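# Place the green block into the blue tray

## Task

Get the green block into the blue tray; you have permission to drive into the zone where robots are normally barred. The task fails if the robot falls over or is left tilted, or if anything is knocked or placed outside the work area.

## Robot and tools

ROBOT. A Rainbow Robotics RB-Y1: a base on two drive wheels plus two rear casters, a folding leg and torso, a head with head_camera, and two 7-joint arms with parallel grippers, each carrying a wrist camera (left_wrist_camera, right_wrist_camera) in a case that sticks out sideways and can collide. The base is 0.58 m wide, extends 0.10 m in front of the drive axle and 0.57 m behind it, and sweeps a 0.58 m radius circle when spinning in place. It cannot move sideways.

FRAMES. Base frame: origin on the floor between the drive wheels, x forward, y left, z up, metres. chest, left_hand and right_hand are printed in it. A hand point sits between the finger pads, 0.03 m behind the tips; fingers point along the hand's -z and close along its x. Printed hand positions can be off, more at long reach or with a load. base_odometry is in the odometry frame (the base frame at scene start), counts wheel turns only, heading in rad, positive left.

TOOL move. Every argument except cameras and blocking forms one action. Allowed combinations: base and/or joints (optionally with min_time_s or contact_limits); target alone or with min_time_s; or contact_limits alone. With no action it simply reports state and images.
- base: one velocity command for the whole robot: {x_m_s, turn_rad_s, for_s}. x_m_s is forward speed in m/s (magnitude 0.005 to 1.5, or 0; negative reverses); turn_rad_s is turning rate in rad/s, positive to the left (magnitude 0.02 to 1.509, or 0); for_s is duration, 0.1 to 5 s. Omitted speeds are 0. Acceleration is 0.4 m/s² (turns 0.5 rad/s²), so distance is roughly speed times for_s; coasting to rest can take up to about 3 s afterwards. If |x_m_s| + 0.27 × |turn_rad_s| exceeds 1.5 both are scaled down together. This is a relative velocity command, not a pose.
- joints: an object of absolute joint targets keyed by name (radians; grippers in metres of opening). Key ranges: torso_squat_rad 0 to 1.2 (bigger lowers chest); torso_shift_rad -0.3 to 0.6 (positive hips forward); torso_pitch_rad -0.2 to 1.4 (positive bows forward); torso_yaw_rad -1.5 to 1.5 (positive left; raise both arms outward at least 0.2 rad first). Arms, per side: shoulder_pitch -2.356 to 2.356 (negative swings forward/up); shoulder_roll left 0 to 3.141, right -3.141 to 0 (away from 0 lifts the arm outward); shoulder_yaw -2.094 to 2.094; elbow -2.617 to 0.01 (negative bends); forearm_roll -3.141 to 3.141; wrist_pitch -1.57 to 1.919; hand_roll -2.705 to 2.705; gripper_m 0 to 0.1. head_pan_rad -0.523 to 0.523 (positive left), head_tilt_rad -0.35 to 1.57 (positive looks down). Combined torso rules: squat+shift <= 1.52; squat-shift+pitch <= 1.57; shift+0.5 pitch-0.4 squat <= 0.7; shift+0.3 pitch-0.5 squat <= 0.39; breaking one leaves the torso off_target.
- target: one absolute hand pose in the base frame: {side "left" or "right", x, y, z in metres (-3 to 3), quat_wxyz as printed for the hands}. It is solved once into joint angles, so the hand follows an arc; split long moves into short steps. It is refused while another move is still running.
- min_time_s: 0.1 to 8 s, the minimum duration for arm, head and torso motions.
- contact_limits: {left_gripper_m, right_gripper_m} motor current in mA, 200 to 672.5, persistent; starts at 672.5. Lower means gentler grip.
- cameras: list from head_camera, left_wrist_camera, right_wrist_camera, all. blocking: true (default) waits until everything rests; false returns within about 0.5 s.

Other tools: wait {seconds 0 to 10, cameras}; stop {cameras} brakes all your running motions; zoom_image {camera, region [x0,y0,x1,y1] pixels, at most 504 square} on the latest image; read_manual returns licence text only; finished_scene {scene: 1} ends the scene irreversibly, and the result must hold without the robot.

RESULTS. move reads done, or the worst status. Statuses: done, moving, reached / short (hand within 10 mm and 2 degrees or not), refused (with reason; later calls in that reply are skipped), off_target (rested away from target, may still push), stopped, time_out, contact_stop (torso only), limit_stop_at_<name> (built-in guard, e.g. own_body_left_arm), not_followed (arm command withheld by the self-collision check), torque_fault (10 s freeze), limit_stop_at_motor_heat. An unplanned stop blocks the rest of your reply's calls. lidar_m: 12 distances in 30 degree sectors starting straight ahead and going counter-clockwise, seen 0.23 m above the floor, '-' for nothing. motor_effort: wheel effort in %; a wheel at rest normally under 30. wheel_motors_off = 1 after a stalled wheel, for 2 s. Joint torques, external torques, wrist force/torque and motor temperatures are raw and offset; use them as hints of contact or load.

GRASPING. Command an opening at least 0.005 m narrower than the block; off_target or done then both mean held.

AVOID. Driving into furniture (the base keeps pushing and can tip or slip); fast bending or stopping with arms out or a load ahead; the two arms hitting or squeezing each other (shoulder roll of about 0.5 outward keeps hands apart); pressing joints to their load limits (elbow 31.6, wrist joints 22, shoulders 61.6 N m); long stretched holds that heat motors; dropping the block from height, knocking items off the work area, or leaving the robot tilted.

Each tool is called after "Call:" by a JSON object that holds its "name" and its "arguments", one argument or row to a line.

## Session

I'll start by looking at the current state and all cameras.

Call:
{"name": "move", "arguments": {
  "cameras": ["all"]
}}

Scene clock: 0.00 s.
Joint torques (N m): no reading
External joint torques (N m): no reading
Motor temperatures (°C): left_arm=[31 34 34 32 35 36 37] | right_arm=[34 34 29 33 37 33 35]
Wrist force (N): no reading
Wrist torque (N m): no reading
Wrist force, peak (N): no reading
base_odometry: x=+0.000 y=+0.000 heading=+0.000
lidar_m: 3.04 2.79 2.65 1.90 1.75 2.33 2.35 2.31 2.47 2.50 1.99 2.59
base_status: not commanded
joint_positions: torso_squat_rad=+0.350 torso_shift_rad=+0.000 torso_pitch_rad=+0.000 torso_yaw_rad=+0.000 left_shoulder_pitch_rad=-0.047 left_shoulder_roll_rad=+0.022 left_shoulder_yaw_rad=+0.021 left_elbow_rad=-0.133 left_forearm_roll_rad=-0.011 left_wrist_pitch_rad=-0.049 left_hand_roll_rad=+0.014 left_gripper_m=+0.101 right_shoulder_pitch_rad=-0.020 right_shoulder_roll_rad=-0.027 right_shoulder_yaw_rad=+0.035 right_elbow_rad=-0.114 right_forearm_roll_rad=+0.036 right_wrist_pitch_rad=+0.048 right_hand_roll_rad=+0.006 right_gripper_m=+0.100 head_pan_rad=+0.000 head_tilt_rad=+0.400
joint_status: not commanded
wheel_motors_off: 0
motor_effort: left_wheel=+0 right_wheel=+2
chest: x=-0.2280 y=-0.0002 z=+1.2475 quat_wxyz=(+1.000, +0.000, +0.000, +0.000) (m; base frame)
left_hand: x=-0.1178 y=+0.2361 z=+0.5713 quat_wxyz=(+0.993, +0.010, -0.114, +0.003) (m; base frame)
right_hand: x=-0.1692 y=-0.2396 z=+0.5649 quat_wxyz=(+0.998, -0.015, -0.042, +0.042) (m; base frame)
pictures: head_camera, left_wrist_camera, right_wrist_camera
Images, in order (width x height): head_camera 896x504, left_wrist_camera 644x364, right_wrist_camera 644x364.

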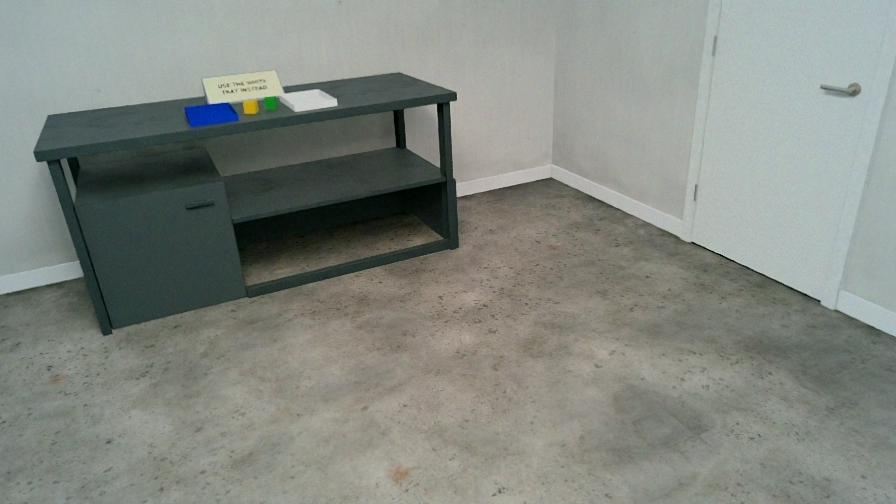

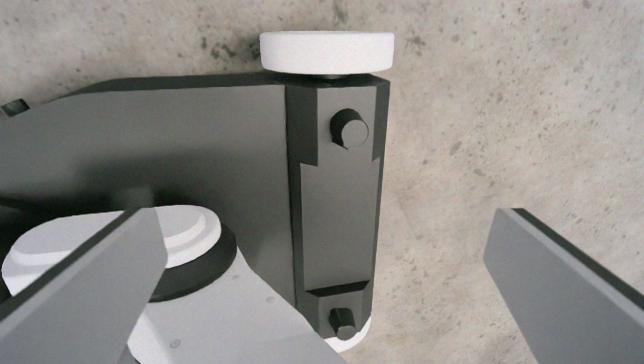

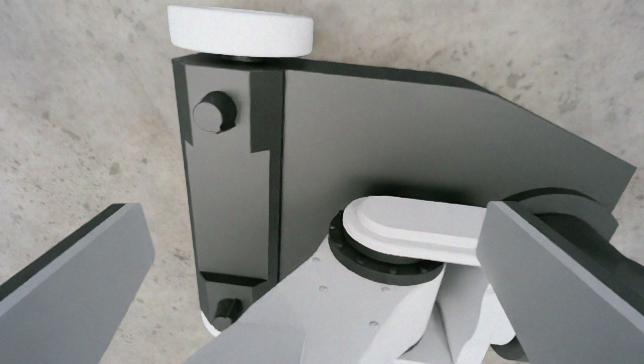

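Call:
{"name": "zoom_image", "arguments": {
  "camera": "head_camera",
  "region": [150, 50, 370, 160]
}}

Call:
{"name": "zoom_image", "arguments": {
  "camera": "head_camera",
  "region": [20, 60, 480, 340]
}}

Scaled by 2.291 from the camera's 896x504 image, which has a finer 1280x720 frame.

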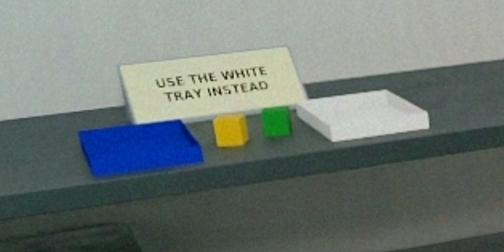

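Scaled by 1.096 from the camera's 896x504 image, which has a finer 1280x720 frame.

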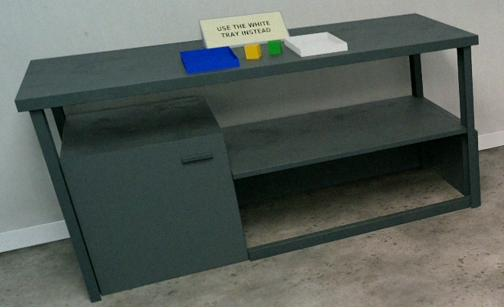

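Call:
{"name": "move", "arguments": {
  "joints": {"head_pan_rad": 0.35, "head_tilt_rad": 0.4},
  "cameras": ["head_camera"]
}}

Scene clock: 3.50 s.
Joint torques (N m): left_arm=[-3.35 0.77 0.26 -0.85 0.03 -0.7 0.03] | right_arm=[-2.03 -0.65 -0.75 -0.36 0.03 -0.47 0.15]
External joint torques (N m): left_arm=[-0.45 -0.01 0.23 -0.04 0.02 -0.16 0.04] | right_arm=[-0.11 0.6 -0.71 -0.29 -0.01 -0.25 0.15]
Wrist force (N): left_arm=[-5.4 -4.1 -10.0] | right_arm=[1.9 -3.9 -6.6]
Wrist torque (N m): left_arm=[0.24 -0.48 -0.13] | right_arm=[0.49 -0.19 -0.14]
Wrist force, peak (N): left_arm=[-5.5 -4.6 -10.3] | right_arm=[2.0 -4.2 -6.9]
move: done
base_odometry: x=+0.000 y=+0.000 heading=+0.000
lidar_m: 3.05 2.79 2.64 1.90 1.75 2.32 2.35 2.32 2.46 2.49 2.00 2.60
base_status: not commanded
joint_positions: torso_squat_rad=+0.350 torso_shift_rad=+0.000 torso_pitch_rad=+0.000 torso_yaw_rad=+0.000 left_shoulder_pitch_rad=-0.047 left_shoulder_roll_rad=+0.022 left_shoulder_yaw_rad=+0.021 left_elbow_rad=-0.133 left_forearm_roll_rad=-0.011 left_wrist_pitch_rad=-0.049 left_hand_roll_rad=+0.014 left_gripper_m=+0.101 right_shoulder_pitch_rad=-0.020 right_shoulder_roll_rad=-0.027 right_shoulder_yaw_rad=+0.035 right_elbow_rad=-0.114 right_forearm_roll_rad=+0.036 right_wrist_pitch_rad=+0.048 right_hand_roll_rad=+0.006 right_gripper_m=+0.100 head_pan_rad=+0.350 head_tilt_rad=+0.400
joint_status: all done
wheel_motors_off: 0
motor_effort: left_wheel=+2(3) right_wheel=+2(4)
chest: x=-0.2280 y=-0.0002 z=+1.2475 quat_wxyz=(+1.000, +0.000, +0.000, +0.000) (m; base frame)
left_hand: x=-0.1178 y=+0.2361 z=+0.5713 quat_wxyz=(+0.993, +0.010, -0.114, +0.003) (m; base frame)
right_hand: x=-0.1692 y=-0.2396 z=+0.5649 quat_wxyz=(+0.998, -0.015, -0.042, +0.042) (m; base frame)
pictures: head_camera
Images, in order (width x height): head_camera 896x504.

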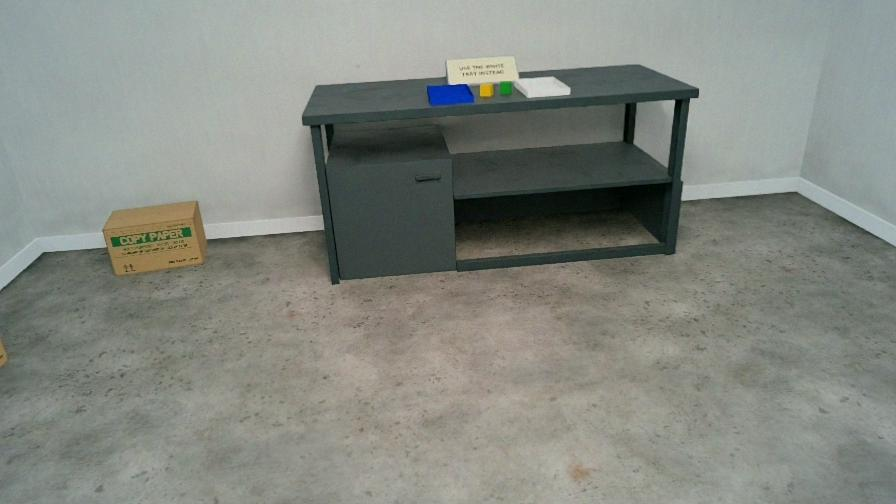

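Call:
{"name": "zoom_image", "arguments": {
  "camera": "head_camera",
  "region": [280, 50, 530, 300]
}}

Call:
{"name": "zoom_image", "arguments": {
  "camera": "head_camera",
  "region": [500, 50, 750, 300]
}}

Call:
{"name": "zoom_image", "arguments": {
  "camera": "head_camera",
  "region": [410, 40, 590, 120]
}}

Scaled by 2.016 from the camera's 896x504 image, which has a finer 1280x720 frame.

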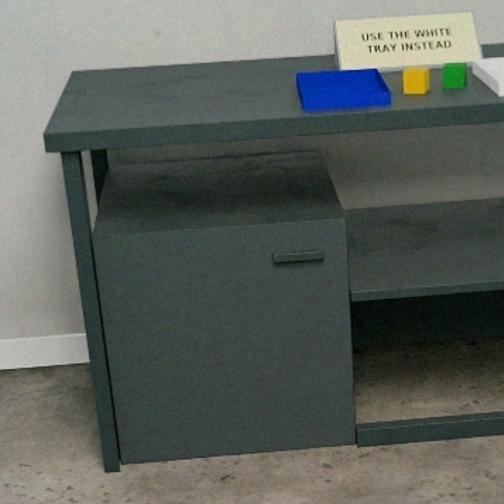

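Scaled by 2.016 from the camera's 896x504 image, which has a finer 1280x720 frame.

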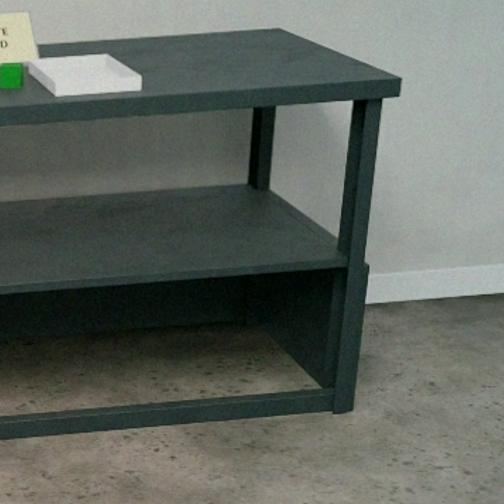

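Scaled by 2.800 from the camera's 896x504 image, which has a finer 1280x720 frame.

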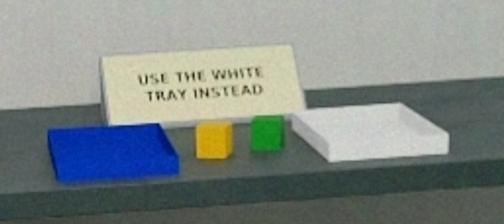

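Call:
{"name": "move", "arguments": {
  "base": {"turn_rad_s": 0.3, "for_s": 0.967},
  "joints": {"head_pan_rad": 0.1, "head_tilt_rad": 0.4}
}}

Call:
{"name": "move", "arguments": {
  "base": {"x_m_s": 0.5, "for_s": 3.8},
  "cameras": ["head_camera"]
}}

Scene clock: 22.73 s.
Joint torques (N m): left_arm=[-3.25 1.29 -0.23 -1.08 0.13 -0.8 0.21] | right_arm=[-1.78 -0.91 -0.76 -0.47 0.01 -0.46 0.09]
External joint torques (N m): left_arm=[-0.35 0.5 -0.26 -0.27 0.12 -0.26 0.22] | right_arm=[0.14 0.34 -0.72 -0.4 -0.03 -0.24 0.09]
Wrist force (N): left_arm=[-4.8 -3.8 -9.7] | right_arm=[2.0 -4.0 -6.7]
Wrist torque (N m): left_arm=[0.21 -0.40 -0.17] | right_arm=[0.49 -0.18 -0.13]
Wrist force, peak (N): left_arm=[-6.1 -3.9 -10.0] | right_arm=[2.1 -4.3 -6.9]
move: done
base_odometry: x=+0.000 y=+0.000 heading=+0.288
lidar_m: 2.80 2.80 2.18 1.89 2.19 2.56 2.31 2.33 2.69 2.45 1.99 3.01
base_status: done (sent for 0.97 of 0.97 s)
joint_positions: torso_squat_rad=+0.350 torso_shift_rad=+0.000 torso_pitch_rad=+0.000 torso_yaw_rad=+0.000 left_shoulder_pitch_rad=-0.047 left_shoulder_roll_rad=+0.022 left_shoulder_yaw_rad=+0.021 left_elbow_rad=-0.133 left_forearm_roll_rad=-0.011 left_wrist_pitch_rad=-0.049 left_hand_roll_rad=+0.014 left_gripper_m=+0.101 right_shoulder_pitch_rad=-0.020 right_shoulder_roll_rad=-0.027 right_shoulder_yaw_rad=+0.035 right_elbow_rad=-0.114 right_forearm_roll_rad=+0.036 right_wrist_pitch_rad=+0.048 right_hand_roll_rad=+0.006 right_gripper_m=+0.100 head_pan_rad=+0.100 head_tilt_rad=+0.400
joint_status: all done
wheel_motors_off: 0
motor_effort: left_wheel=-7(21) right_wheel=+21(29)
chest: x=-0.2280 y=-0.0002 z=+1.2475 quat_wxyz=(+1.000, +0.000, +0.000, +0.000) (m; base frame)
left_hand: x=-0.1178 y=+0.2361 z=+0.5713 quat_wxyz=(+0.993, +0.010, -0.114, +0.003) (m; base frame)
right_hand: x=-0.1692 y=-0.2395 z=+0.5649 quat_wxyz=(+0.998, -0.015, -0.042, +0.042) (m; base frame)
pictures: none

Scene clock: 28.17 s.
Joint torques (N m): left_arm=[-3.7 0.15 0.07 -0.95 -0.04 -0.82 -0.08] | right_arm=[-1.21 -0.97 -0.84 -0.38 0.05 -0.43 0.02]
External joint torques (N m): left_arm=[-0.8 -0.64 0.03 -0.14 -0.05 -0.29 -0.07] | right_arm=[0.71 0.28 -0.81 -0.31 0.02 -0.21 0.02]
Wrist force (N): left_arm=[-5.1 -3.6 -9.5] | right_arm=[2.3 -4.1 -6.7]
Wrist torque (N m): left_arm=[0.21 -0.45 -0.14] | right_arm=[0.50 -0.16 -0.15]
Wrist force, peak (N): left_arm=[-6.0 -4.1 -10.3] | right_arm=[2.3 -4.2 -6.8]
move: done
base_odometry: x=+1.821 y=+0.542 heading=+0.290
lidar_m: 1.18 0.93 1.14 2.13 2.19 2.76 4.19 3.69 2.07 2.12 2.14 1.31
base_status: done (sent for 3.8 of 3.8 s)
joint_positions: torso_squat_rad=+0.350 torso_shift_rad=+0.000 torso_pitch_rad=+0.000 torso_yaw_rad=+0.000 left_shoulder_pitch_rad=-0.047 left_shoulder_roll_rad=+0.022 left_shoulder_yaw_rad=+0.021 left_elbow_rad=-0.133 left_forearm_roll_rad=-0.011 left_wrist_pitch_rad=-0.049 left_hand_roll_rad=+0.014 left_gripper_m=+0.101 right_shoulder_pitch_rad=-0.020 right_shoulder_roll_rad=-0.027 right_shoulder_yaw_rad=+0.035 right_elbow_rad=-0.114 right_forearm_roll_rad=+0.036 right_wrist_pitch_rad=+0.048 right_hand_roll_rad=+0.006 right_gripper_m=+0.100 head_pan_rad=+0.100 head_tilt_rad=+0.400
joint_status: not commanded
wheel_motors_off: 0
motor_effort: left_wheel=+12(43) right_wheel=-12(49)
chest: x=-0.2279 y=-0.0002 z=+1.2475 quat_wxyz=(+1.000, +0.000, +0.000, +0.000) (m; base frame)
left_hand: x=-0.1177 y=+0.2361 z=+0.5713 quat_wxyz=(+0.993, +0.010, -0.114, +0.003) (m; base frame)
right_hand: x=-0.1690 y=-0.2395 z=+0.5649 quat_wxyz=(+0.998, -0.015, -0.042, +0.042) (m; base frame)
pictures: head_camera
Images, in order (width x height): head_camera 896x504.

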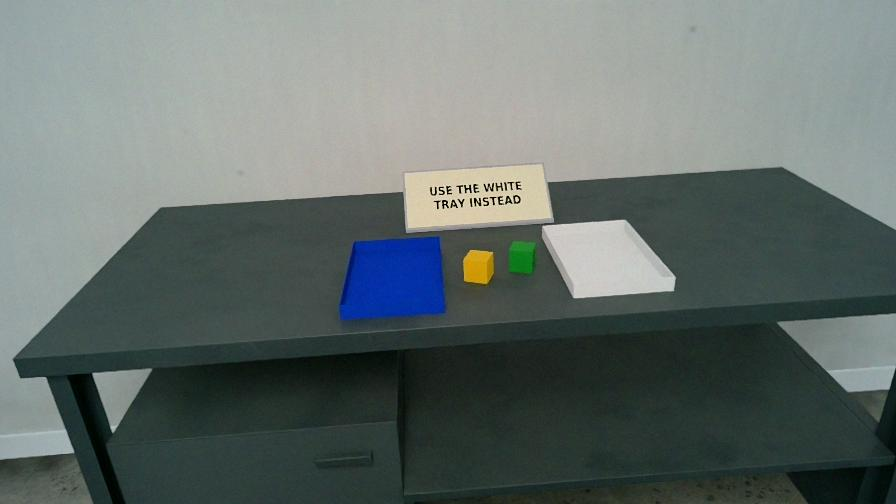

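Call:
{"name": "zoom_image", "arguments": {
  "camera": "head_camera",
  "region": [330, 150, 690, 350]
}}

Call:
{"name": "zoom_image", "arguments": {
  "camera": "head_camera",
  "region": [440, 220, 560, 300]
}}

Scaled by 1.400 from the camera's 896x504 image, which has a finer 1280x720 frame.

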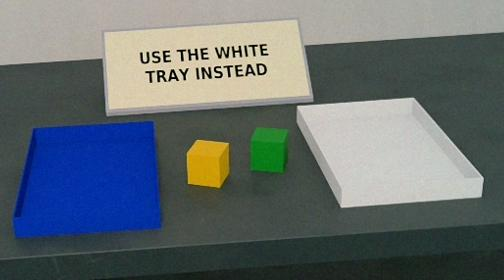

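Scaled by 4.200 from the camera's 896x504 image, which has a finer 1280x720 frame.

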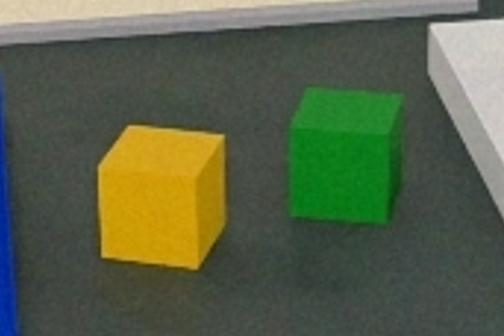

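Call:
{"name": "zoom_image", "arguments": {
  "camera": "head_camera",
  "region": [0, 180, 300, 400]
}}

Call:
{"name": "zoom_image", "arguments": {
  "camera": "head_camera",
  "region": [596, 140, 896, 360]
}}

Scaled by 1.680 from the camera's 896x504 image, which has a finer 1280x720 frame.

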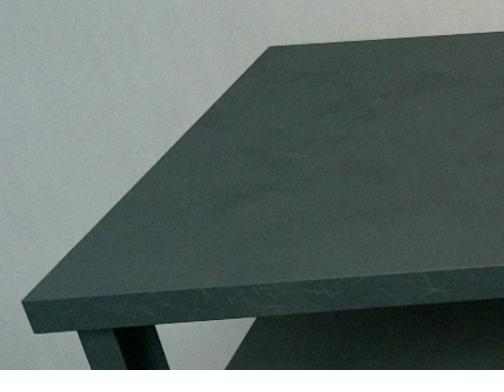

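Scaled by 1.680 from the camera's 896x504 image, which has a finer 1280x720 frame.

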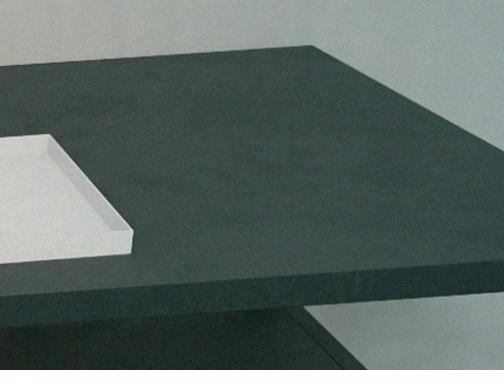

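Call:
{"name": "move", "arguments": {
  "joints": {"right_shoulder_pitch_rad": -0.9, "right_shoulder_roll_rad": -0.15, "right_shoulder_yaw_rad": 0.0, "right_elbow_rad": -1.4, "right_forearm_roll_rad": 0.0, "right_wrist_pitch_rad": 1.6, "right_hand_roll_rad": 0.0},
  "base": {"turn_rad_s": 0.3, "for_s": 1.05},
  "min_time_s": 2.0,
  "cameras": ["head_camera"]
}}

Scene clock: 46.30 s.
Joint torques (N m): left_arm=[-3.44 0.56 0.12 -1.1 0.03 -0.66 -0.14] | right_arm=[-20.8 -6.18 -3.43 -8.26 0.48 -1.25 -0.26]
External joint torques (N m): left_arm=[-0.54 -0.23 0.09 -0.28 0.02 -0.12 -0.13] | right_arm=[2.08 -0.62 -1.64 0.35 -0.15 -0.02 -0.29]
Wrist force (N): left_arm=[-5.3 -3.7 -9.7] | right_arm=[-1.1 -2.3 -5.3]
Wrist torque (N m): left_arm=[0.21 -0.47 -0.16] | right_arm=[0.36 -0.35 -0.11]
Wrist force, peak (N): left_arm=[-5.9 -3.9 -10.3] | right_arm=[1.0 -3.8 -7.3]
move: done
base_odometry: x=+1.821 y=+0.542 heading=+0.609
lidar_m: 0.93 1.02 2.11 2.11 2.41 4.25 4.19 2.08 2.10 2.12 1.31 1.59
base_status: done (sent for 1.07 of 1.07 s)
joint_positions: torso_squat_rad=+0.350 torso_shift_rad=+0.000 torso_pitch_rad=+0.000 torso_yaw_rad=+0.000 left_shoulder_pitch_rad=-0.047 left_shoulder_roll_rad=+0.022 left_shoulder_yaw_rad=+0.021 left_elbow_rad=-0.133 left_forearm_roll_rad=-0.011 left_wrist_pitch_rad=-0.049 left_hand_roll_rad=+0.014 left_gripper_m=+0.101 right_shoulder_pitch_rad=-0.900 right_shoulder_roll_rad=-0.150 right_shoulder_yaw_rad=+0.000 right_elbow_rad=-1.400 right_forearm_roll_rad=+0.000 right_wrist_pitch_rad=+1.600 right_hand_roll_rad=+0.000 right_gripper_m=+0.100 head_pan_rad=+0.100 head_tilt_rad=+0.400
joint_status: all done
wheel_motors_off: 0
motor_effort: left_wheel=-2(44) right_wheel=+2(41)
chest: x=-0.2279 y=-0.0002 z=+1.2475 quat_wxyz=(+1.000, +0.000, +0.000, +0.000) (m; base frame)
left_hand: x=-0.1177 y=+0.2361 z=+0.5713 quat_wxyz=(+0.993, +0.010, -0.114, +0.003) (m; base frame)
right_hand: x=+0.3587 y=-0.1708 z=+1.1298 quat_wxyz=(+0.935, -0.079, -0.327, +0.111) (m; base frame)
pictures: head_camera
Images, in order (width x height): head_camera 896x504.

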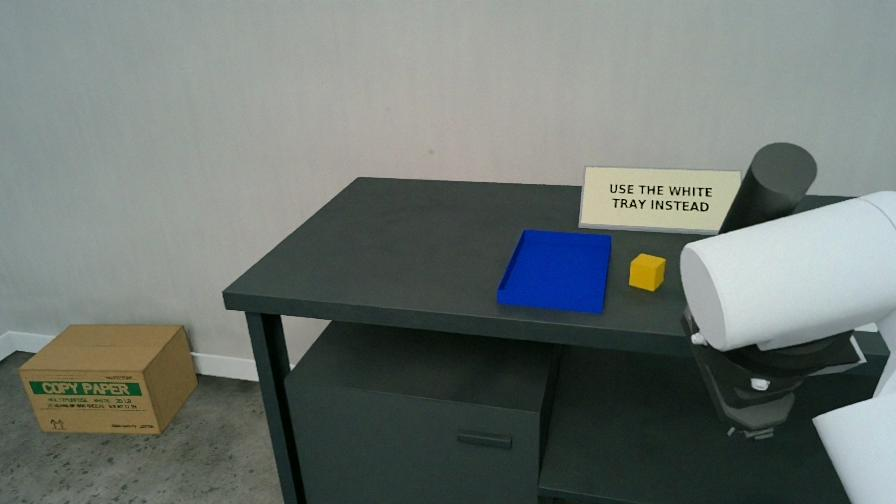

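Call:
{"name": "move", "arguments": {
  "base": {"x_m_s": 0.3, "for_s": 1.833}
}}

Call:
{"name": "move", "arguments": {
  "base": {"turn_rad_s": -0.2, "for_s": 0.93},
  "joints": {"head_pan_rad": 0.0, "head_tilt_rad": 0.6},
  "cameras": ["head_camera", "right_wrist_camera"]
}}

Scene clock: 50.33 s.
Joint torques (N m): left_arm=[-3.07 0.92 -0.6 -0.95 0.15 -0.58 0] | right_arm=[-20.84 -6.19 -3.07 -8.55 0.49 -1.26 -0.15]
External joint torques (N m): left_arm=[-0.18 0.14 -0.64 -0.14 0.14 -0.05 0.01] | right_arm=[2.03 -0.63 -1.29 0.06 -0.14 -0.02 -0.18]
Wrist force (N): left_arm=[-5.5 -4.2 -9.8] | right_arm=[-1.1 -2.7 -5.1]
Wrist torque (N m): left_arm=[0.24 -0.45 -0.14] | right_arm=[0.40 -0.35 -0.10]
Wrist force, peak (N): left_arm=[-5.5 -4.2 -10.4] | right_arm=[-0.8 -3.0 -5.9]
move: done
base_odometry: x=+2.272 y=+0.857 heading=+0.611
lidar_m: 0.38 0.42 0.66 2.01 2.32 4.11 4.74 2.50 2.21 1.11 1.20 1.04
base_status: done (sent for 1.83 of 1.83 s)
joint_positions: torso_squat_rad=+0.350 torso_shift_rad=+0.000 torso_pitch_rad=+0.000 torso_yaw_rad=+0.000 left_shoulder_pitch_rad=-0.047 left_shoulder_roll_rad=+0.022 left_shoulder_yaw_rad=+0.021 left_elbow_rad=-0.133 left_forearm_roll_rad=-0.011 left_wrist_pitch_rad=-0.049 left_hand_roll_rad=+0.014 left_gripper_m=+0.101 right_shoulder_pitch_rad=-0.900 right_shoulder_roll_rad=-0.150 right_shoulder_yaw_rad=+0.000 right_elbow_rad=-1.400 right_forearm_roll_rad=+0.000 right_wrist_pitch_rad=+1.600 right_hand_roll_rad=+0.000 right_gripper_m=+0.100 head_pan_rad=+0.100 head_tilt_rad=+0.400
joint_status: not commanded
wheel_motors_off: 0
motor_effort: left_wheel=+11(37) right_wheel=-12(37)
chest: x=-0.2280 y=-0.0002 z=+1.2475 quat_wxyz=(+1.000, +0.000, +0.000, +0.000) (m; base frame)
left_hand: x=-0.1177 y=+0.2361 z=+0.5713 quat_wxyz=(+0.993, +0.010, -0.114, +0.003) (m; base frame)
right_hand: x=+0.3587 y=-0.1708 z=+1.1298 quat_wxyz=(+0.935, -0.079, -0.327, +0.111) (m; base frame)
pictures: none

Scene clock: 52.07 s.
Joint torques (N m): left_arm=[-3.14 0.49 0.23 -1.19 0.06 -0.69 -0.09] | right_arm=[-20.95 -6.05 -3.06 -8.59 0.46 -1.36 -0.18]
External joint torques (N m): left_arm=[-0.24 -0.28 0.2 -0.37 0.05 -0.15 -0.08] | right_arm=[1.92 -0.49 -1.27 0.01 -0.17 -0.12 -0.21]
Wrist force (N): left_arm=[-5.0 -3.9 -9.7] | right_arm=[-1.1 -2.7 -5.5]
Wrist torque (N m): left_arm=[0.20 -0.40 -0.15] | right_arm=[0.38 -0.36 -0.10]
Wrist force, peak (N): left_arm=[-5.5 -4.1 -10.3] | right_arm=[-1.1 -2.9 -5.7]
move: done
base_odometry: x=+2.272 y=+0.857 heading=+0.425
lidar_m: 0.38 0.39 0.52 2.00 2.11 3.08 4.75 2.57 2.31 2.22 1.12 1.08
base_status: done (sent for 0.93 of 0.93 s)
joint_positions: torso_squat_rad=+0.350 torso_shift_rad=+0.000 torso_pitch_rad=+0.000 torso_yaw_rad=+0.000 left_shoulder_pitch_rad=-0.047 left_shoulder_roll_rad=+0.022 left_shoulder_yaw_rad=+0.021 left_elbow_rad=-0.133 left_forearm_roll_rad=-0.011 left_wrist_pitch_rad=-0.049 left_hand_roll_rad=+0.014 left_gripper_m=+0.101 right_shoulder_pitch_rad=-0.900 right_shoulder_roll_rad=-0.150 right_shoulder_yaw_rad=+0.000 right_elbow_rad=-1.400 right_forearm_roll_rad=+0.000 right_wrist_pitch_rad=+1.600 right_hand_roll_rad=+0.000 right_gripper_m=+0.100 head_pan_rad=+0.000 head_tilt_rad=+0.600
joint_status: all done
wheel_motors_off: 0
motor_effort: left_wheel=-3(29) right_wheel=-18(37)
chest: x=-0.2280 y=-0.0002 z=+1.2475 quat_wxyz=(+1.000, +0.000, +0.000, +0.000) (m; base frame)
left_hand: x=-0.1177 y=+0.2361 z=+0.5713 quat_wxyz=(+0.993, +0.010, -0.114, +0.003) (m; base frame)
right_hand: x=+0.3587 y=-0.1708 z=+1.1298 quat_wxyz=(+0.935, -0.079, -0.327, +0.111) (m; base frame)
pictures: head_camera, right_wrist_camera
Images, in order (width x height): head_camera 896x504, right_wrist_camera 644x364.

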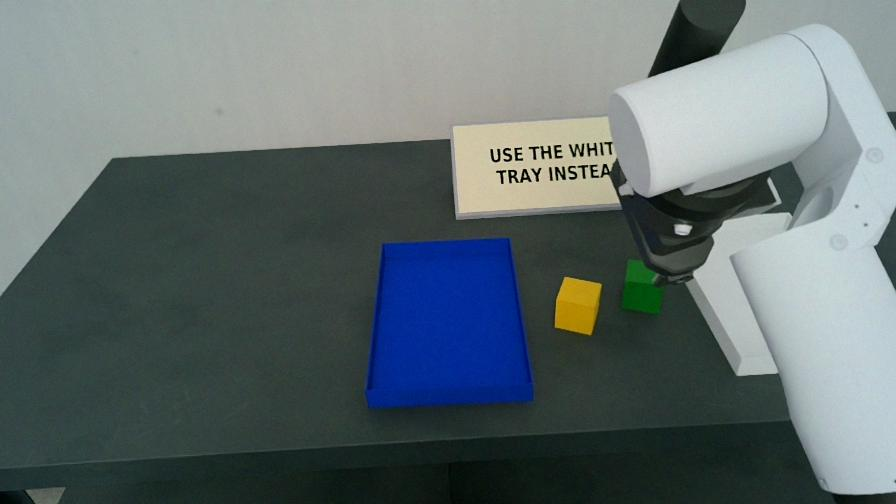

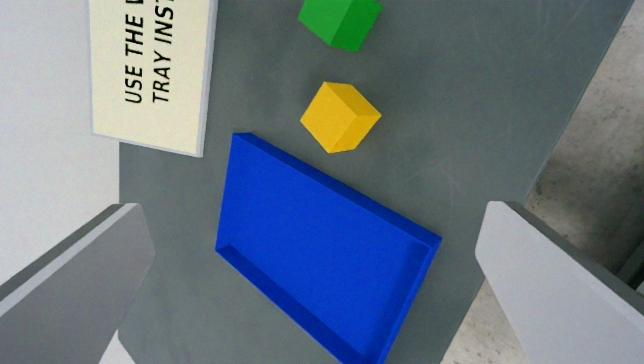

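Call:
{"name": "zoom_image", "arguments": {
  "camera": "head_camera",
  "region": [530, 240, 710, 350]
}}

Call:
{"name": "zoom_image", "arguments": {
  "camera": "head_camera",
  "region": [350, 100, 660, 430]
}}

Call:
{"name": "zoom_image", "arguments": {
  "camera": "right_wrist_camera",
  "region": [200, 0, 460, 182]
}}

Scaled by 2.800 from the camera's 896x504 image, which has a finer 1280x720 frame.

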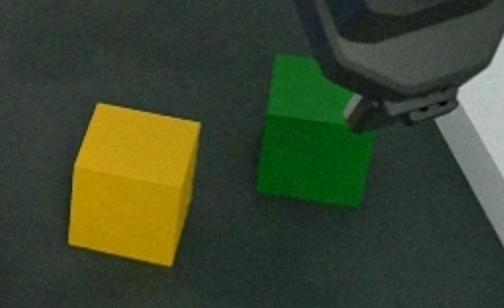

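Scaled by 1.527 from the camera's 896x504 image, which has a finer 1280x720 frame.

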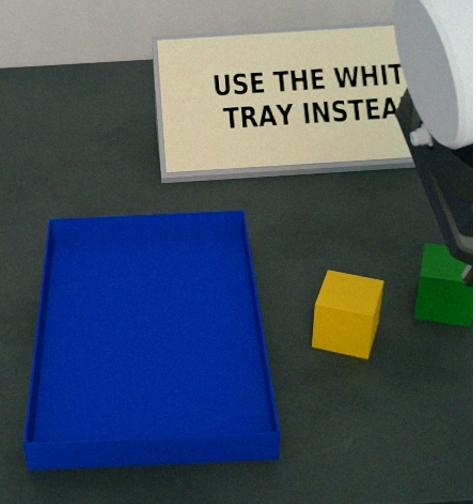

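Scaled by 1.938 from the camera's 644x364 image, which has a finer 1265x715 frame.

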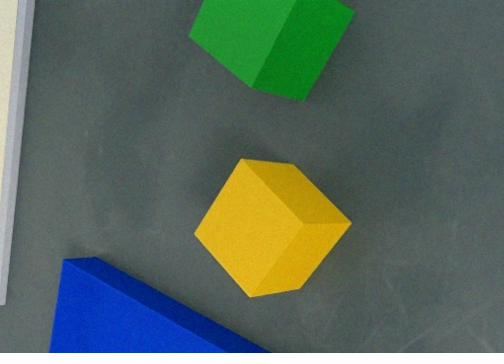

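Call:
{"name": "move", "arguments": {
  "base": {"x_m_s": 0.2, "for_s": 0.8}
}}

Call:
{"name": "move", "arguments": {
  "joints": {"torso_pitch_rad": 0.45, "right_shoulder_pitch_rad": -1.35, "head_tilt_rad": 0.5},
  "min_time_s": 3.0,
  "cameras": ["head_camera", "right_wrist_camera"]
}}

Scene clock: 61.77 s.
Joint torques (N m): left_arm=[-2.77 0.37 -0.04 -0.94 0.36 -0.92 -0.15] | right_arm=[-21.31 -5.72 -3.19 -8.59 0.56 -1.25 -0.22]
External joint torques (N m): left_arm=[0.12 -0.41 -0.07 -0.13 0.35 -0.39 -0.14] | right_arm=[1.56 -0.17 -1.4 0.01 -0.08 -0.01 -0.25]
Wrist force (N): left_arm=[-5.5 -3.6 -9.5] | right_arm=[-0.9 -2.8 -5.4]
Wrist torque (N m): left_arm=[0.19 -0.47 -0.16] | right_arm=[0.40 -0.31 -0.11]
Wrist force, peak (N): left_arm=[-5.5 -3.9 -10.6] | right_arm=[-1.0 -2.8 -5.8]
move: done
base_odometry: x=+2.418 y=+0.923 heading=+0.423
lidar_m: 0.21 0.22 0.31 0.67 2.09 2.77 4.90 2.61 2.31 1.07 1.09 0.91
base_status: done (sent for 0.8 of 0.8 s)
joint_positions: torso_squat_rad=+0.350 torso_shift_rad=+0.000 torso_pitch_rad=+0.000 torso_yaw_rad=+0.000 left_shoulder_pitch_rad=-0.047 left_shoulder_roll_rad=+0.022 left_shoulder_yaw_rad=+0.021 left_elbow_rad=-0.133 left_forearm_roll_rad=-0.011 left_wrist_pitch_rad=-0.049 left_hand_roll_rad=+0.014 left_gripper_m=+0.101 right_shoulder_pitch_rad=-0.900 right_shoulder_roll_rad=-0.150 right_shoulder_yaw_rad=+0.000 right_elbow_rad=-1.400 right_forearm_roll_rad=+0.000 right_wrist_pitch_rad=+1.600 right_hand_roll_rad=+0.000 right_gripper_m=+0.100 head_pan_rad=+0.000 head_tilt_rad=+0.600
joint_status: not commanded
wheel_motors_off: 0
motor_effort: left_wheel=-11(27) right_wheel=+12(38)
chest: x=-0.2280 y=-0.0002 z=+1.2475 quat_wxyz=(+1.000, +0.000, +0.000, +0.000) (m; base frame)
left_hand: x=-0.1177 y=+0.2361 z=+0.5713 quat_wxyz=(+0.993, +0.010, -0.114, +0.003) (m; base frame)
right_hand: x=+0.3587 y=-0.1709 z=+1.1298 quat_wxyz=(+0.935, -0.079, -0.327, +0.111) (m; base frame)
pictures: none

Scene clock: 65.07 s.
Joint torques (N m): left_arm=[7.5 0.35 0.16 3.67 0.26 0.19 -0.13] | right_arm=[-22.57 -5.02 -2.7 -8.61 0.48 -1.29 -0.21]
External joint torques (N m): left_arm=[-1.38 -0.17 0.07 -0.11 0.26 -0.13 -0.14] | right_arm=[0.4 -0.37 -1.28 0.12 -0.08 -0.07 -0.24]
Wrist force (N): left_arm=[-2.5 -4.2 -9.7] | right_arm=[-0.8 -2.9 -5.4]
Wrist torque (N m): left_arm=[0.27 -0.32 -0.14] | right_arm=[0.40 -0.29 -0.13]
Wrist force, peak (N): left_arm=[-5.5 -4.2 -10.0] | right_arm=[-1.1 -3.2 -5.5]
move: done
base_odometry: x=+2.418 y=+0.923 heading=+0.423
lidar_m: 0.22 0.22 0.30 0.66 2.09 2.78 4.90 2.62 2.31 1.07 1.08 0.91
base_status: not commanded
joint_positions: torso_squat_rad=+0.350 torso_shift_rad=+0.000 torso_pitch_rad=+0.450 torso_yaw_rad=+0.000 left_shoulder_pitch_rad=-0.047 left_shoulder_roll_rad=+0.022 left_shoulder_yaw_rad=+0.021 left_elbow_rad=-0.133 left_forearm_roll_rad=-0.011 left_wrist_pitch_rad=-0.049 left_hand_roll_rad=+0.014 left_gripper_m=+0.101 right_shoulder_pitch_rad=-1.350 right_shoulder_roll_rad=-0.150 right_shoulder_yaw_rad=+0.000 right_elbow_rad=-1.400 right_forearm_roll_rad=+0.000 right_wrist_pitch_rad=+1.600 right_hand_roll_rad=+0.000 right_gripper_m=+0.100 head_pan_rad=+0.000 head_tilt_rad=+0.500
joint_status: all done
wheel_motors_off: 0
motor_effort: left_wheel=-10(14) right_wheel=+13(14)
chest: x=-0.0935 y=-0.0002 z=+1.2167 quat_wxyz=(+0.975, +0.000, +0.223, +0.000) (m; base frame)
left_hand: x=-0.2883 y=+0.2361 z=+0.5598 quat_wxyz=(+0.994, +0.011, +0.111, +0.001) (m; base frame)
right_hand: x=+0.5084 y=-0.0777 z=+1.0790 quat_wxyz=(+0.930, -0.037, -0.321, +0.175) (m; base frame)
pictures: head_camera, right_wrist_camera
Images, in order (width x height): head_camera 896x504, right_wrist_camera 644x364.

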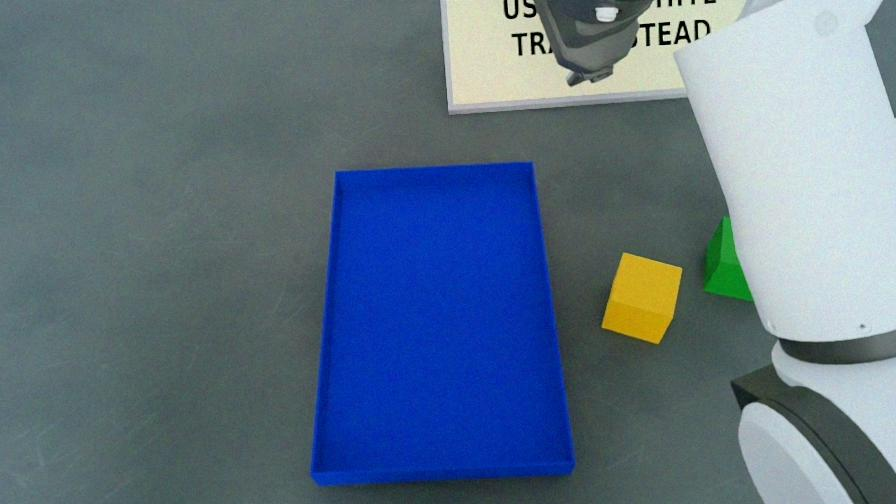

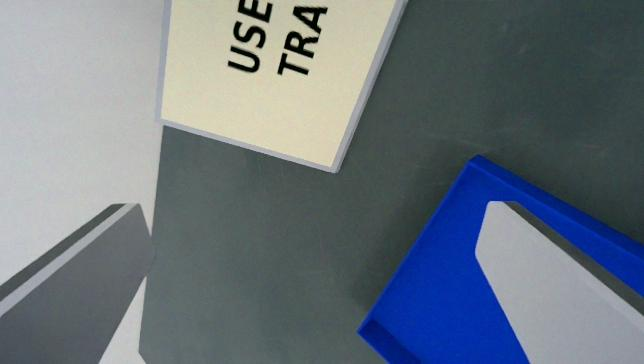

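Call:
{"name": "move", "arguments": {
  "target": {"side": "right", "x": 0.388, "y": -0.271, "z": 1.0, "quat_wxyz": [0.9884, 0, 0, -0.1519]},
  "min_time_s": 2.5,
  "cameras": ["head_camera", "right_wrist_camera"]
}}

Scene clock: 69.63 s.
Joint torques (N m): left_arm=[8.69 0.13 0.36 3.66 0.13 0.29 -0.01] | right_arm=[-17.67 -13.06 -6.85 -5.52 0.07 -0.03 -0.15]
External joint torques (N m): left_arm=[-0.19 -0.4 0.27 -0.13 0.13 -0.04 -0.02] | right_arm=[2.25 -0.85 0.15 0.21 -0.16 0 -0.15]
Wrist force (N): left_arm=[-2.6 -4.2 -9.9] | right_arm=[2.3 -4.2 -6.5]
Wrist torque (N m): left_arm=[0.26 -0.32 -0.13] | right_arm=[0.46 -0.15 -0.13]
Wrist force, peak (N): left_arm=[-2.7 -4.2 -10.5] | right_arm=[1.6 -4.6 -6.9]
move: done
base_odometry: x=+2.418 y=+0.923 heading=+0.423
lidar_m: 0.21 0.22 0.30 0.67 2.10 2.77 4.90 2.62 2.31 1.08 1.07 0.91
base_status: not commanded
joint_positions: torso_squat_rad=+0.350 torso_shift_rad=+0.000 torso_pitch_rad=+0.450 torso_yaw_rad=+0.000 left_shoulder_pitch_rad=-0.047 left_shoulder_roll_rad=+0.022 left_shoulder_yaw_rad=+0.021 left_elbow_rad=-0.133 left_forearm_roll_rad=-0.011 left_wrist_pitch_rad=-0.049 left_hand_roll_rad=+0.014 left_gripper_m=+0.101 right_shoulder_pitch_rad=-1.183 right_shoulder_roll_rad=-0.800 right_shoulder_yaw_rad=+0.241 right_elbow_rad=-1.369 right_forearm_roll_rad=-0.878 right_wrist_pitch_rad=+1.919 right_hand_roll_rad=-0.724 right_gripper_m=+0.100 head_pan_rad=+0.000 head_tilt_rad=+0.500
joint_status: all done
wheel_motors_off: 0
motor_effort: left_wheel=-12(14) right_wheel=+12(14)
chest: x=-0.0935 y=-0.0002 z=+1.2167 quat_wxyz=(+0.975, +0.000, +0.223, +0.000) (m; base frame)
left_hand: x=-0.2883 y=+0.2361 z=+0.5598 quat_wxyz=(+0.994, +0.011, +0.111, +0.001) (m; base frame)
right_hand: x=+0.3879 y=-0.2715 z=+1.0007 quat_wxyz=(+0.988, +0.001, -0.003, -0.153) (m; base frame)
right_hand_status: reached (checked arc, planned for 2.5 s): 1 mm and 0.4 deg off.
pictures: head_camera, right_wrist_camera
Images, in order (width x height): head_camera 896x504, right_wrist_camera 644x364.

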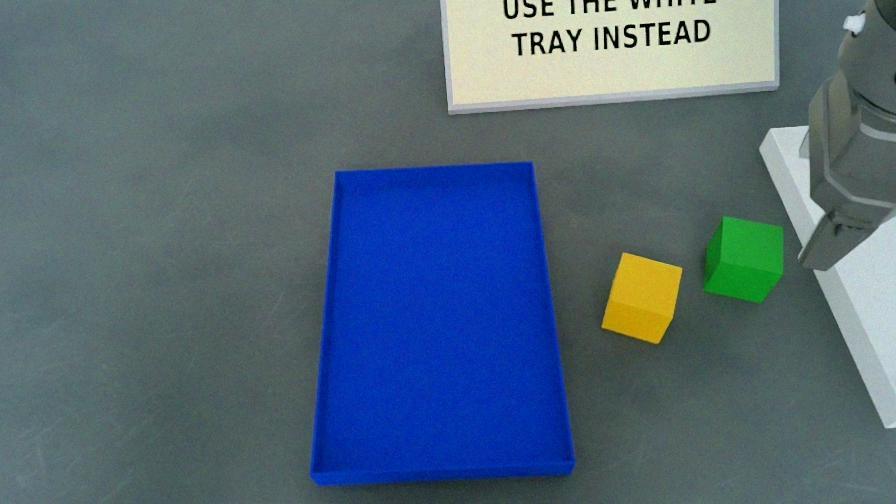

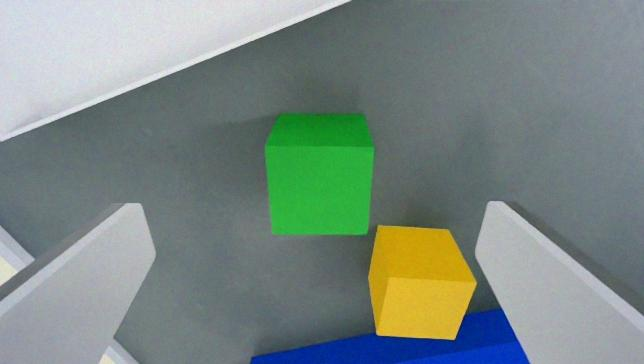

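Call:
{"name": "zoom_image", "arguments": {
  "camera": "right_wrist_camera",
  "region": [222, 90, 422, 250]
}}

Call:
{"name": "zoom_image", "arguments": {
  "camera": "head_camera",
  "region": [590, 190, 850, 360]
}}

Call:
{"name": "zoom_image", "arguments": {
  "camera": "right_wrist_camera",
  "region": [80, 180, 560, 364]
}}

Scaled by 2.520 from the camera's 644x364 image, which has a finer 1265x715 frame.

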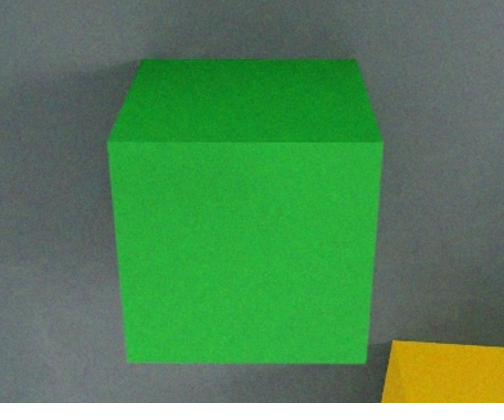

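Scaled by 1.938 from the camera's 896x504 image, which has a finer 1280x720 frame.

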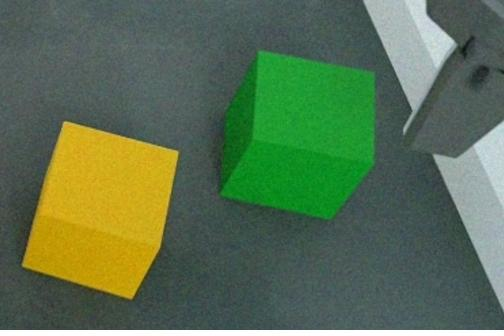

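Scaled by 1.050 from the camera's 644x364 image, which has a finer 1265x715 frame.

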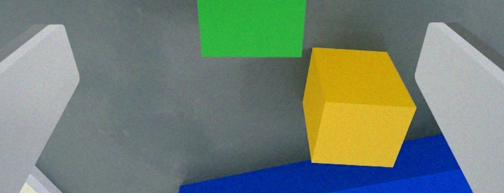

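Call:
{"name": "move", "arguments": {
  "target": {"side": "right", "x": 0.3955, "y": -0.2476, "z": 0.96, "quat_wxyz": [0.9884, 0, 0, -0.1519]},
  "min_time_s": 1.5,
  "cameras": ["head_camera", "right_wrist_camera"]
}}

Scene clock: 80.17 s.
Joint torques (N m): left_arm=[8.13 -0.2 0.35 3.95 0.15 -0.14 -0.16] | right_arm=[-20.35 -9.13 -6.25 -5.58 0.39 -0.51 0.46]
External joint torques (N m): left_arm=[-0.75 -0.73 0.26 0.17 0.15 -0.46 -0.18] | right_arm=[0.17 2.12 0.36 0.55 0.15 -0.49 0.46]
Wrist force (N): left_arm=[-2.8 -3.7 -9.2] | right_arm=[2.3 -4.2 -6.4]
Wrist torque (N m): left_arm=[0.21 -0.34 -0.16] | right_arm=[0.46 -0.13 -0.22]
Wrist force, peak (N): left_arm=[-2.1 -4.1 -10.4] | right_arm=[2.4 -4.3 -6.8]
move: done
base_odometry: x=+2.418 y=+0.923 heading=+0.423
lidar_m: 0.22 0.22 0.30 0.67 2.10 2.78 4.90 2.62 2.31 1.08 1.09 0.91
base_status: not commanded
joint_positions: torso_squat_rad=+0.350 torso_shift_rad=+0.000 torso_pitch_rad=+0.450 torso_yaw_rad=+0.000 left_shoulder_pitch_rad=-0.047 left_shoulder_roll_rad=+0.022 left_shoulder_yaw_rad=+0.021 left_elbow_rad=-0.133 left_forearm_roll_rad=-0.011 left_wrist_pitch_rad=-0.049 left_hand_roll_rad=+0.014 left_gripper_m=+0.101 right_shoulder_pitch_rad=-1.188 right_shoulder_roll_rad=-0.719 right_shoulder_yaw_rad=+0.303 right_elbow_rad=-1.274 right_forearm_roll_rad=-0.818 right_wrist_pitch_rad=+1.821 right_hand_roll_rad=-0.722 right_gripper_m=+0.100 head_pan_rad=+0.000 head_tilt_rad=+0.500
joint_status: all done
wheel_motors_off: 0
motor_effort: left_wheel=-10(13) right_wheel=+12(14)
chest: x=-0.0935 y=-0.0002 z=+1.2167 quat_wxyz=(+0.975, +0.000, +0.223, +0.000) (m; base frame)
left_hand: x=-0.2883 y=+0.2361 z=+0.5598 quat_wxyz=(+0.994, +0.011, +0.111, +0.001) (m; base frame)
right_hand: x=+0.3951 y=-0.2479 z=+0.9602 quat_wxyz=(+0.988, +0.000, -0.001, -0.152) (m; base frame)
right_hand_status: reached (checked arc, planned for 1.5 s): 1 mm and 0.1 deg off.
pictures: head_camera, right_wrist_camera
Images, in order (width x height): head_camera 896x504, right_wrist_camera 644x364.

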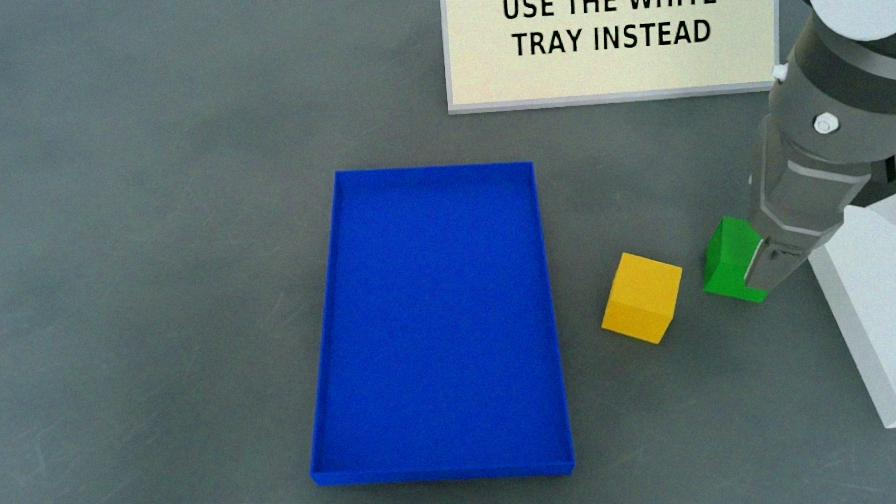

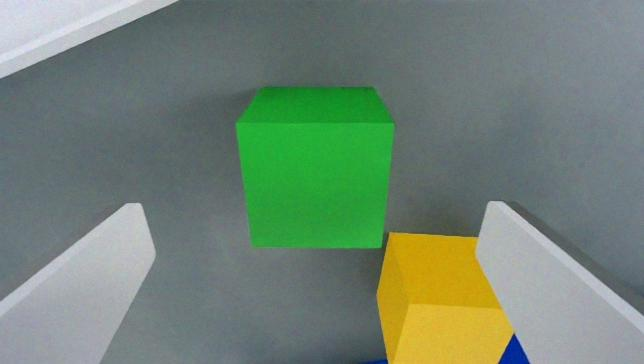

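Call:
{"name": "move", "arguments": {
  "target": {"side": "right", "x": 0.3955, "y": -0.2476, "z": 0.903, "quat_wxyz": [0.9884, 0, 0, -0.1519]},
  "min_time_s": 1.5,
  "cameras": ["head_camera", "right_wrist_camera"]
}}

Scene clock: 84.40 s.
Joint torques (N m): left_arm=[8.04 0.49 -0.09 3.56 0.08 0.26 -0.19] | right_arm=[-17.73 -8.53 -6 -5.96 0.46 -0.47 0.43]
External joint torques (N m): left_arm=[-0.84 -0.04 -0.18 -0.22 0.08 -0.06 -0.2] | right_arm=[2.54 2.42 0.12 0.42 0.21 -0.44 0.43]
Wrist force (N): left_arm=[-2.4 -3.9 -9.9] | right_arm=[2.5 -3.9 -6.5]
Wrist torque (N m): left_arm=[0.20 -0.33 -0.13] | right_arm=[0.48 -0.17 -0.18]
Wrist force, peak (N): left_arm=[-2.5 -4.2 -10.6] | right_arm=[2.5 -4.3 -6.8]
move: done
base_odometry: x=+2.418 y=+0.923 heading=+0.423
lidar_m: 0.21 0.22 0.31 0.68 2.10 2.78 4.90 2.61 2.31 1.07 1.08 0.91
base_status: not commanded
joint_positions: torso_squat_rad=+0.350 torso_shift_rad=+0.000 torso_pitch_rad=+0.450 torso_yaw_rad=+0.000 left_shoulder_pitch_rad=-0.047 left_shoulder_roll_rad=+0.022 left_shoulder_yaw_rad=+0.021 left_elbow_rad=-0.133 left_forearm_roll_rad=-0.011 left_wrist_pitch_rad=-0.049 left_hand_roll_rad=+0.014 left_gripper_m=+0.101 right_shoulder_pitch_rad=-1.141 right_shoulder_roll_rad=-0.664 right_shoulder_yaw_rad=+0.340 right_elbow_rad=-1.160 right_forearm_roll_rad=-0.765 right_wrist_pitch_rad=+1.670 right_hand_roll_rad=-0.673 right_gripper_m=+0.100 head_pan_rad=+0.000 head_tilt_rad=+0.500
joint_status: all done
wheel_motors_off: 0
motor_effort: left_wheel=-11(13) right_wheel=+12(14)
chest: x=-0.0935 y=-0.0002 z=+1.2167 quat_wxyz=(+0.975, +0.000, +0.223, +0.000) (m; base frame)
left_hand: x=-0.2883 y=+0.2361 z=+0.5598 quat_wxyz=(+0.994, +0.011, +0.111, +0.001) (m; base frame)
right_hand: x=+0.3949 y=-0.2479 z=+0.9038 quat_wxyz=(+0.988, +0.000, -0.002, -0.152) (m; base frame)
right_hand_status: reached (checked arc, planned for 1.5 s): 1 mm and 0.2 deg off.
pictures: head_camera, right_wrist_camera
Images, in order (width x height): head_camera 896x504, right_wrist_camera 644x364.

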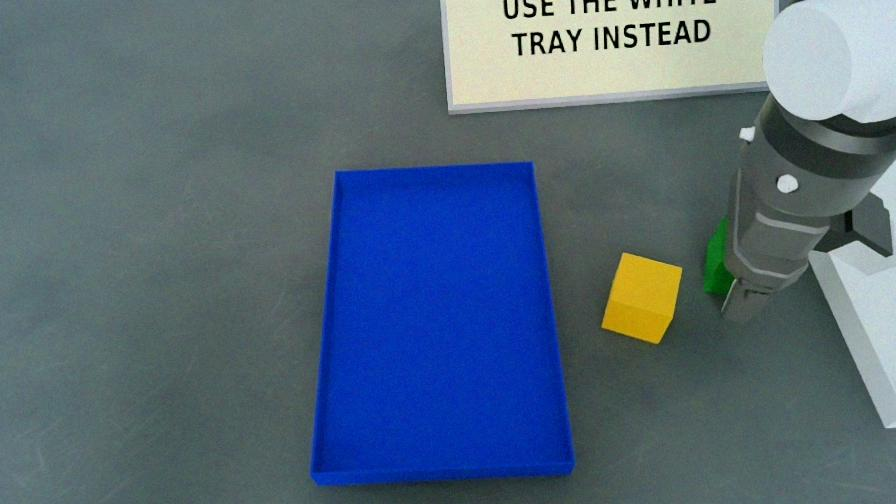

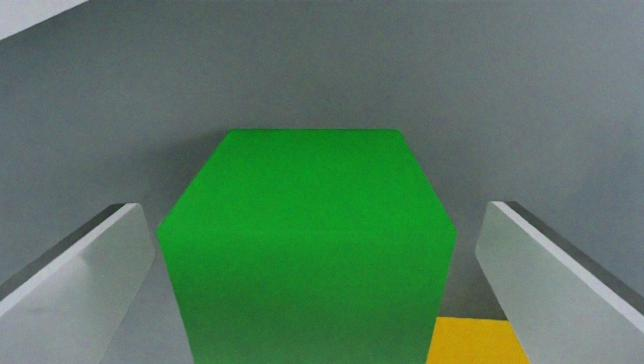

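Call:
{"name": "move", "arguments": {
  "joints": {"right_gripper_m": 0.04},
  "cameras": ["right_wrist_camera"]
}}

Scene clock: 86.40 s.
Joint torques (N m): left_arm=[7.63 -0.12 0.16 4.01 -0.04 0.21 -0.02] | right_arm=[-18.06 -8.68 -5.88 -5.98 0.4 -0.39 0.37]
External joint torques (N m): left_arm=[-1.25 -0.65 0.07 0.23 -0.04 -0.11 -0.03] | right_arm=[2.21 2.26 0.24 0.41 0.16 -0.37 0.37]
Wrist force (N): left_arm=[-2.5 -4.0 -9.6] | right_arm=[2.6 -4.2 -4.6]
Wrist torque (N m): left_arm=[0.26 -0.33 -0.12] | right_arm=[0.49 -0.09 -0.20]
Wrist force, peak (N): left_arm=[-2.5 -4.2 -10.2] | right_arm=[2.6 -4.2 -6.7]
move: off_target
base_odometry: x=+2.418 y=+0.923 heading=+0.423
lidar_m: 0.22 0.22 0.31 0.67 2.09 2.77 4.90 2.61 2.31 1.07 1.08 0.91
base_status: not commanded
joint_positions: torso_squat_rad=+0.350 torso_shift_rad=+0.000 torso_pitch_rad=+0.450 torso_yaw_rad=+0.000 left_shoulder_pitch_rad=-0.047 left_shoulder_roll_rad=+0.022 left_shoulder_yaw_rad=+0.021 left_elbow_rad=-0.133 left_forearm_roll_rad=-0.011 left_wrist_pitch_rad=-0.049 left_hand_roll_rad=+0.014 left_gripper_m=+0.101 right_shoulder_pitch_rad=-1.141 right_shoulder_roll_rad=-0.664 right_shoulder_yaw_rad=+0.340 right_elbow_rad=-1.160 right_forearm_roll_rad=-0.765 right_wrist_pitch_rad=+1.670 right_hand_roll_rad=-0.673 right_gripper_m=+0.049 head_pan_rad=+0.000 head_tilt_rad=+0.500
joint_status: right_gripper_m off_target (ended at +0.049, target +0.040)
wheel_motors_off: 0
motor_effort: left_wheel=-12(13) right_wheel=+12(14)
chest: x=-0.0935 y=-0.0002 z=+1.2167 quat_wxyz=(+0.975, +0.000, +0.223, +0.000) (m; base frame)
left_hand: x=-0.2883 y=+0.2361 z=+0.5598 quat_wxyz=(+0.994, +0.011, +0.111, +0.001) (m; base frame)
right_hand: x=+0.3949 y=-0.2479 z=+0.9038 quat_wxyz=(+0.988, +0.000, -0.002, -0.152) (m; base frame)
pictures: right_wrist_camera
Images, in order (width x height): right_wrist_camera 644x364.

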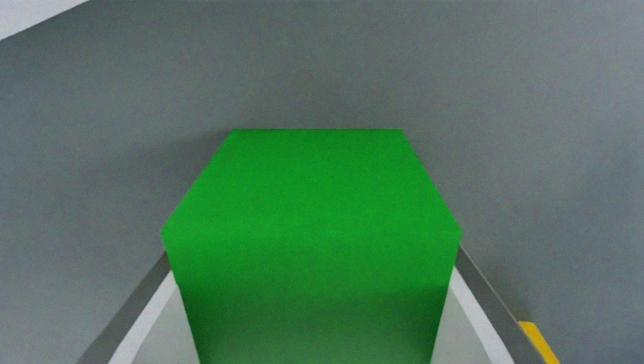

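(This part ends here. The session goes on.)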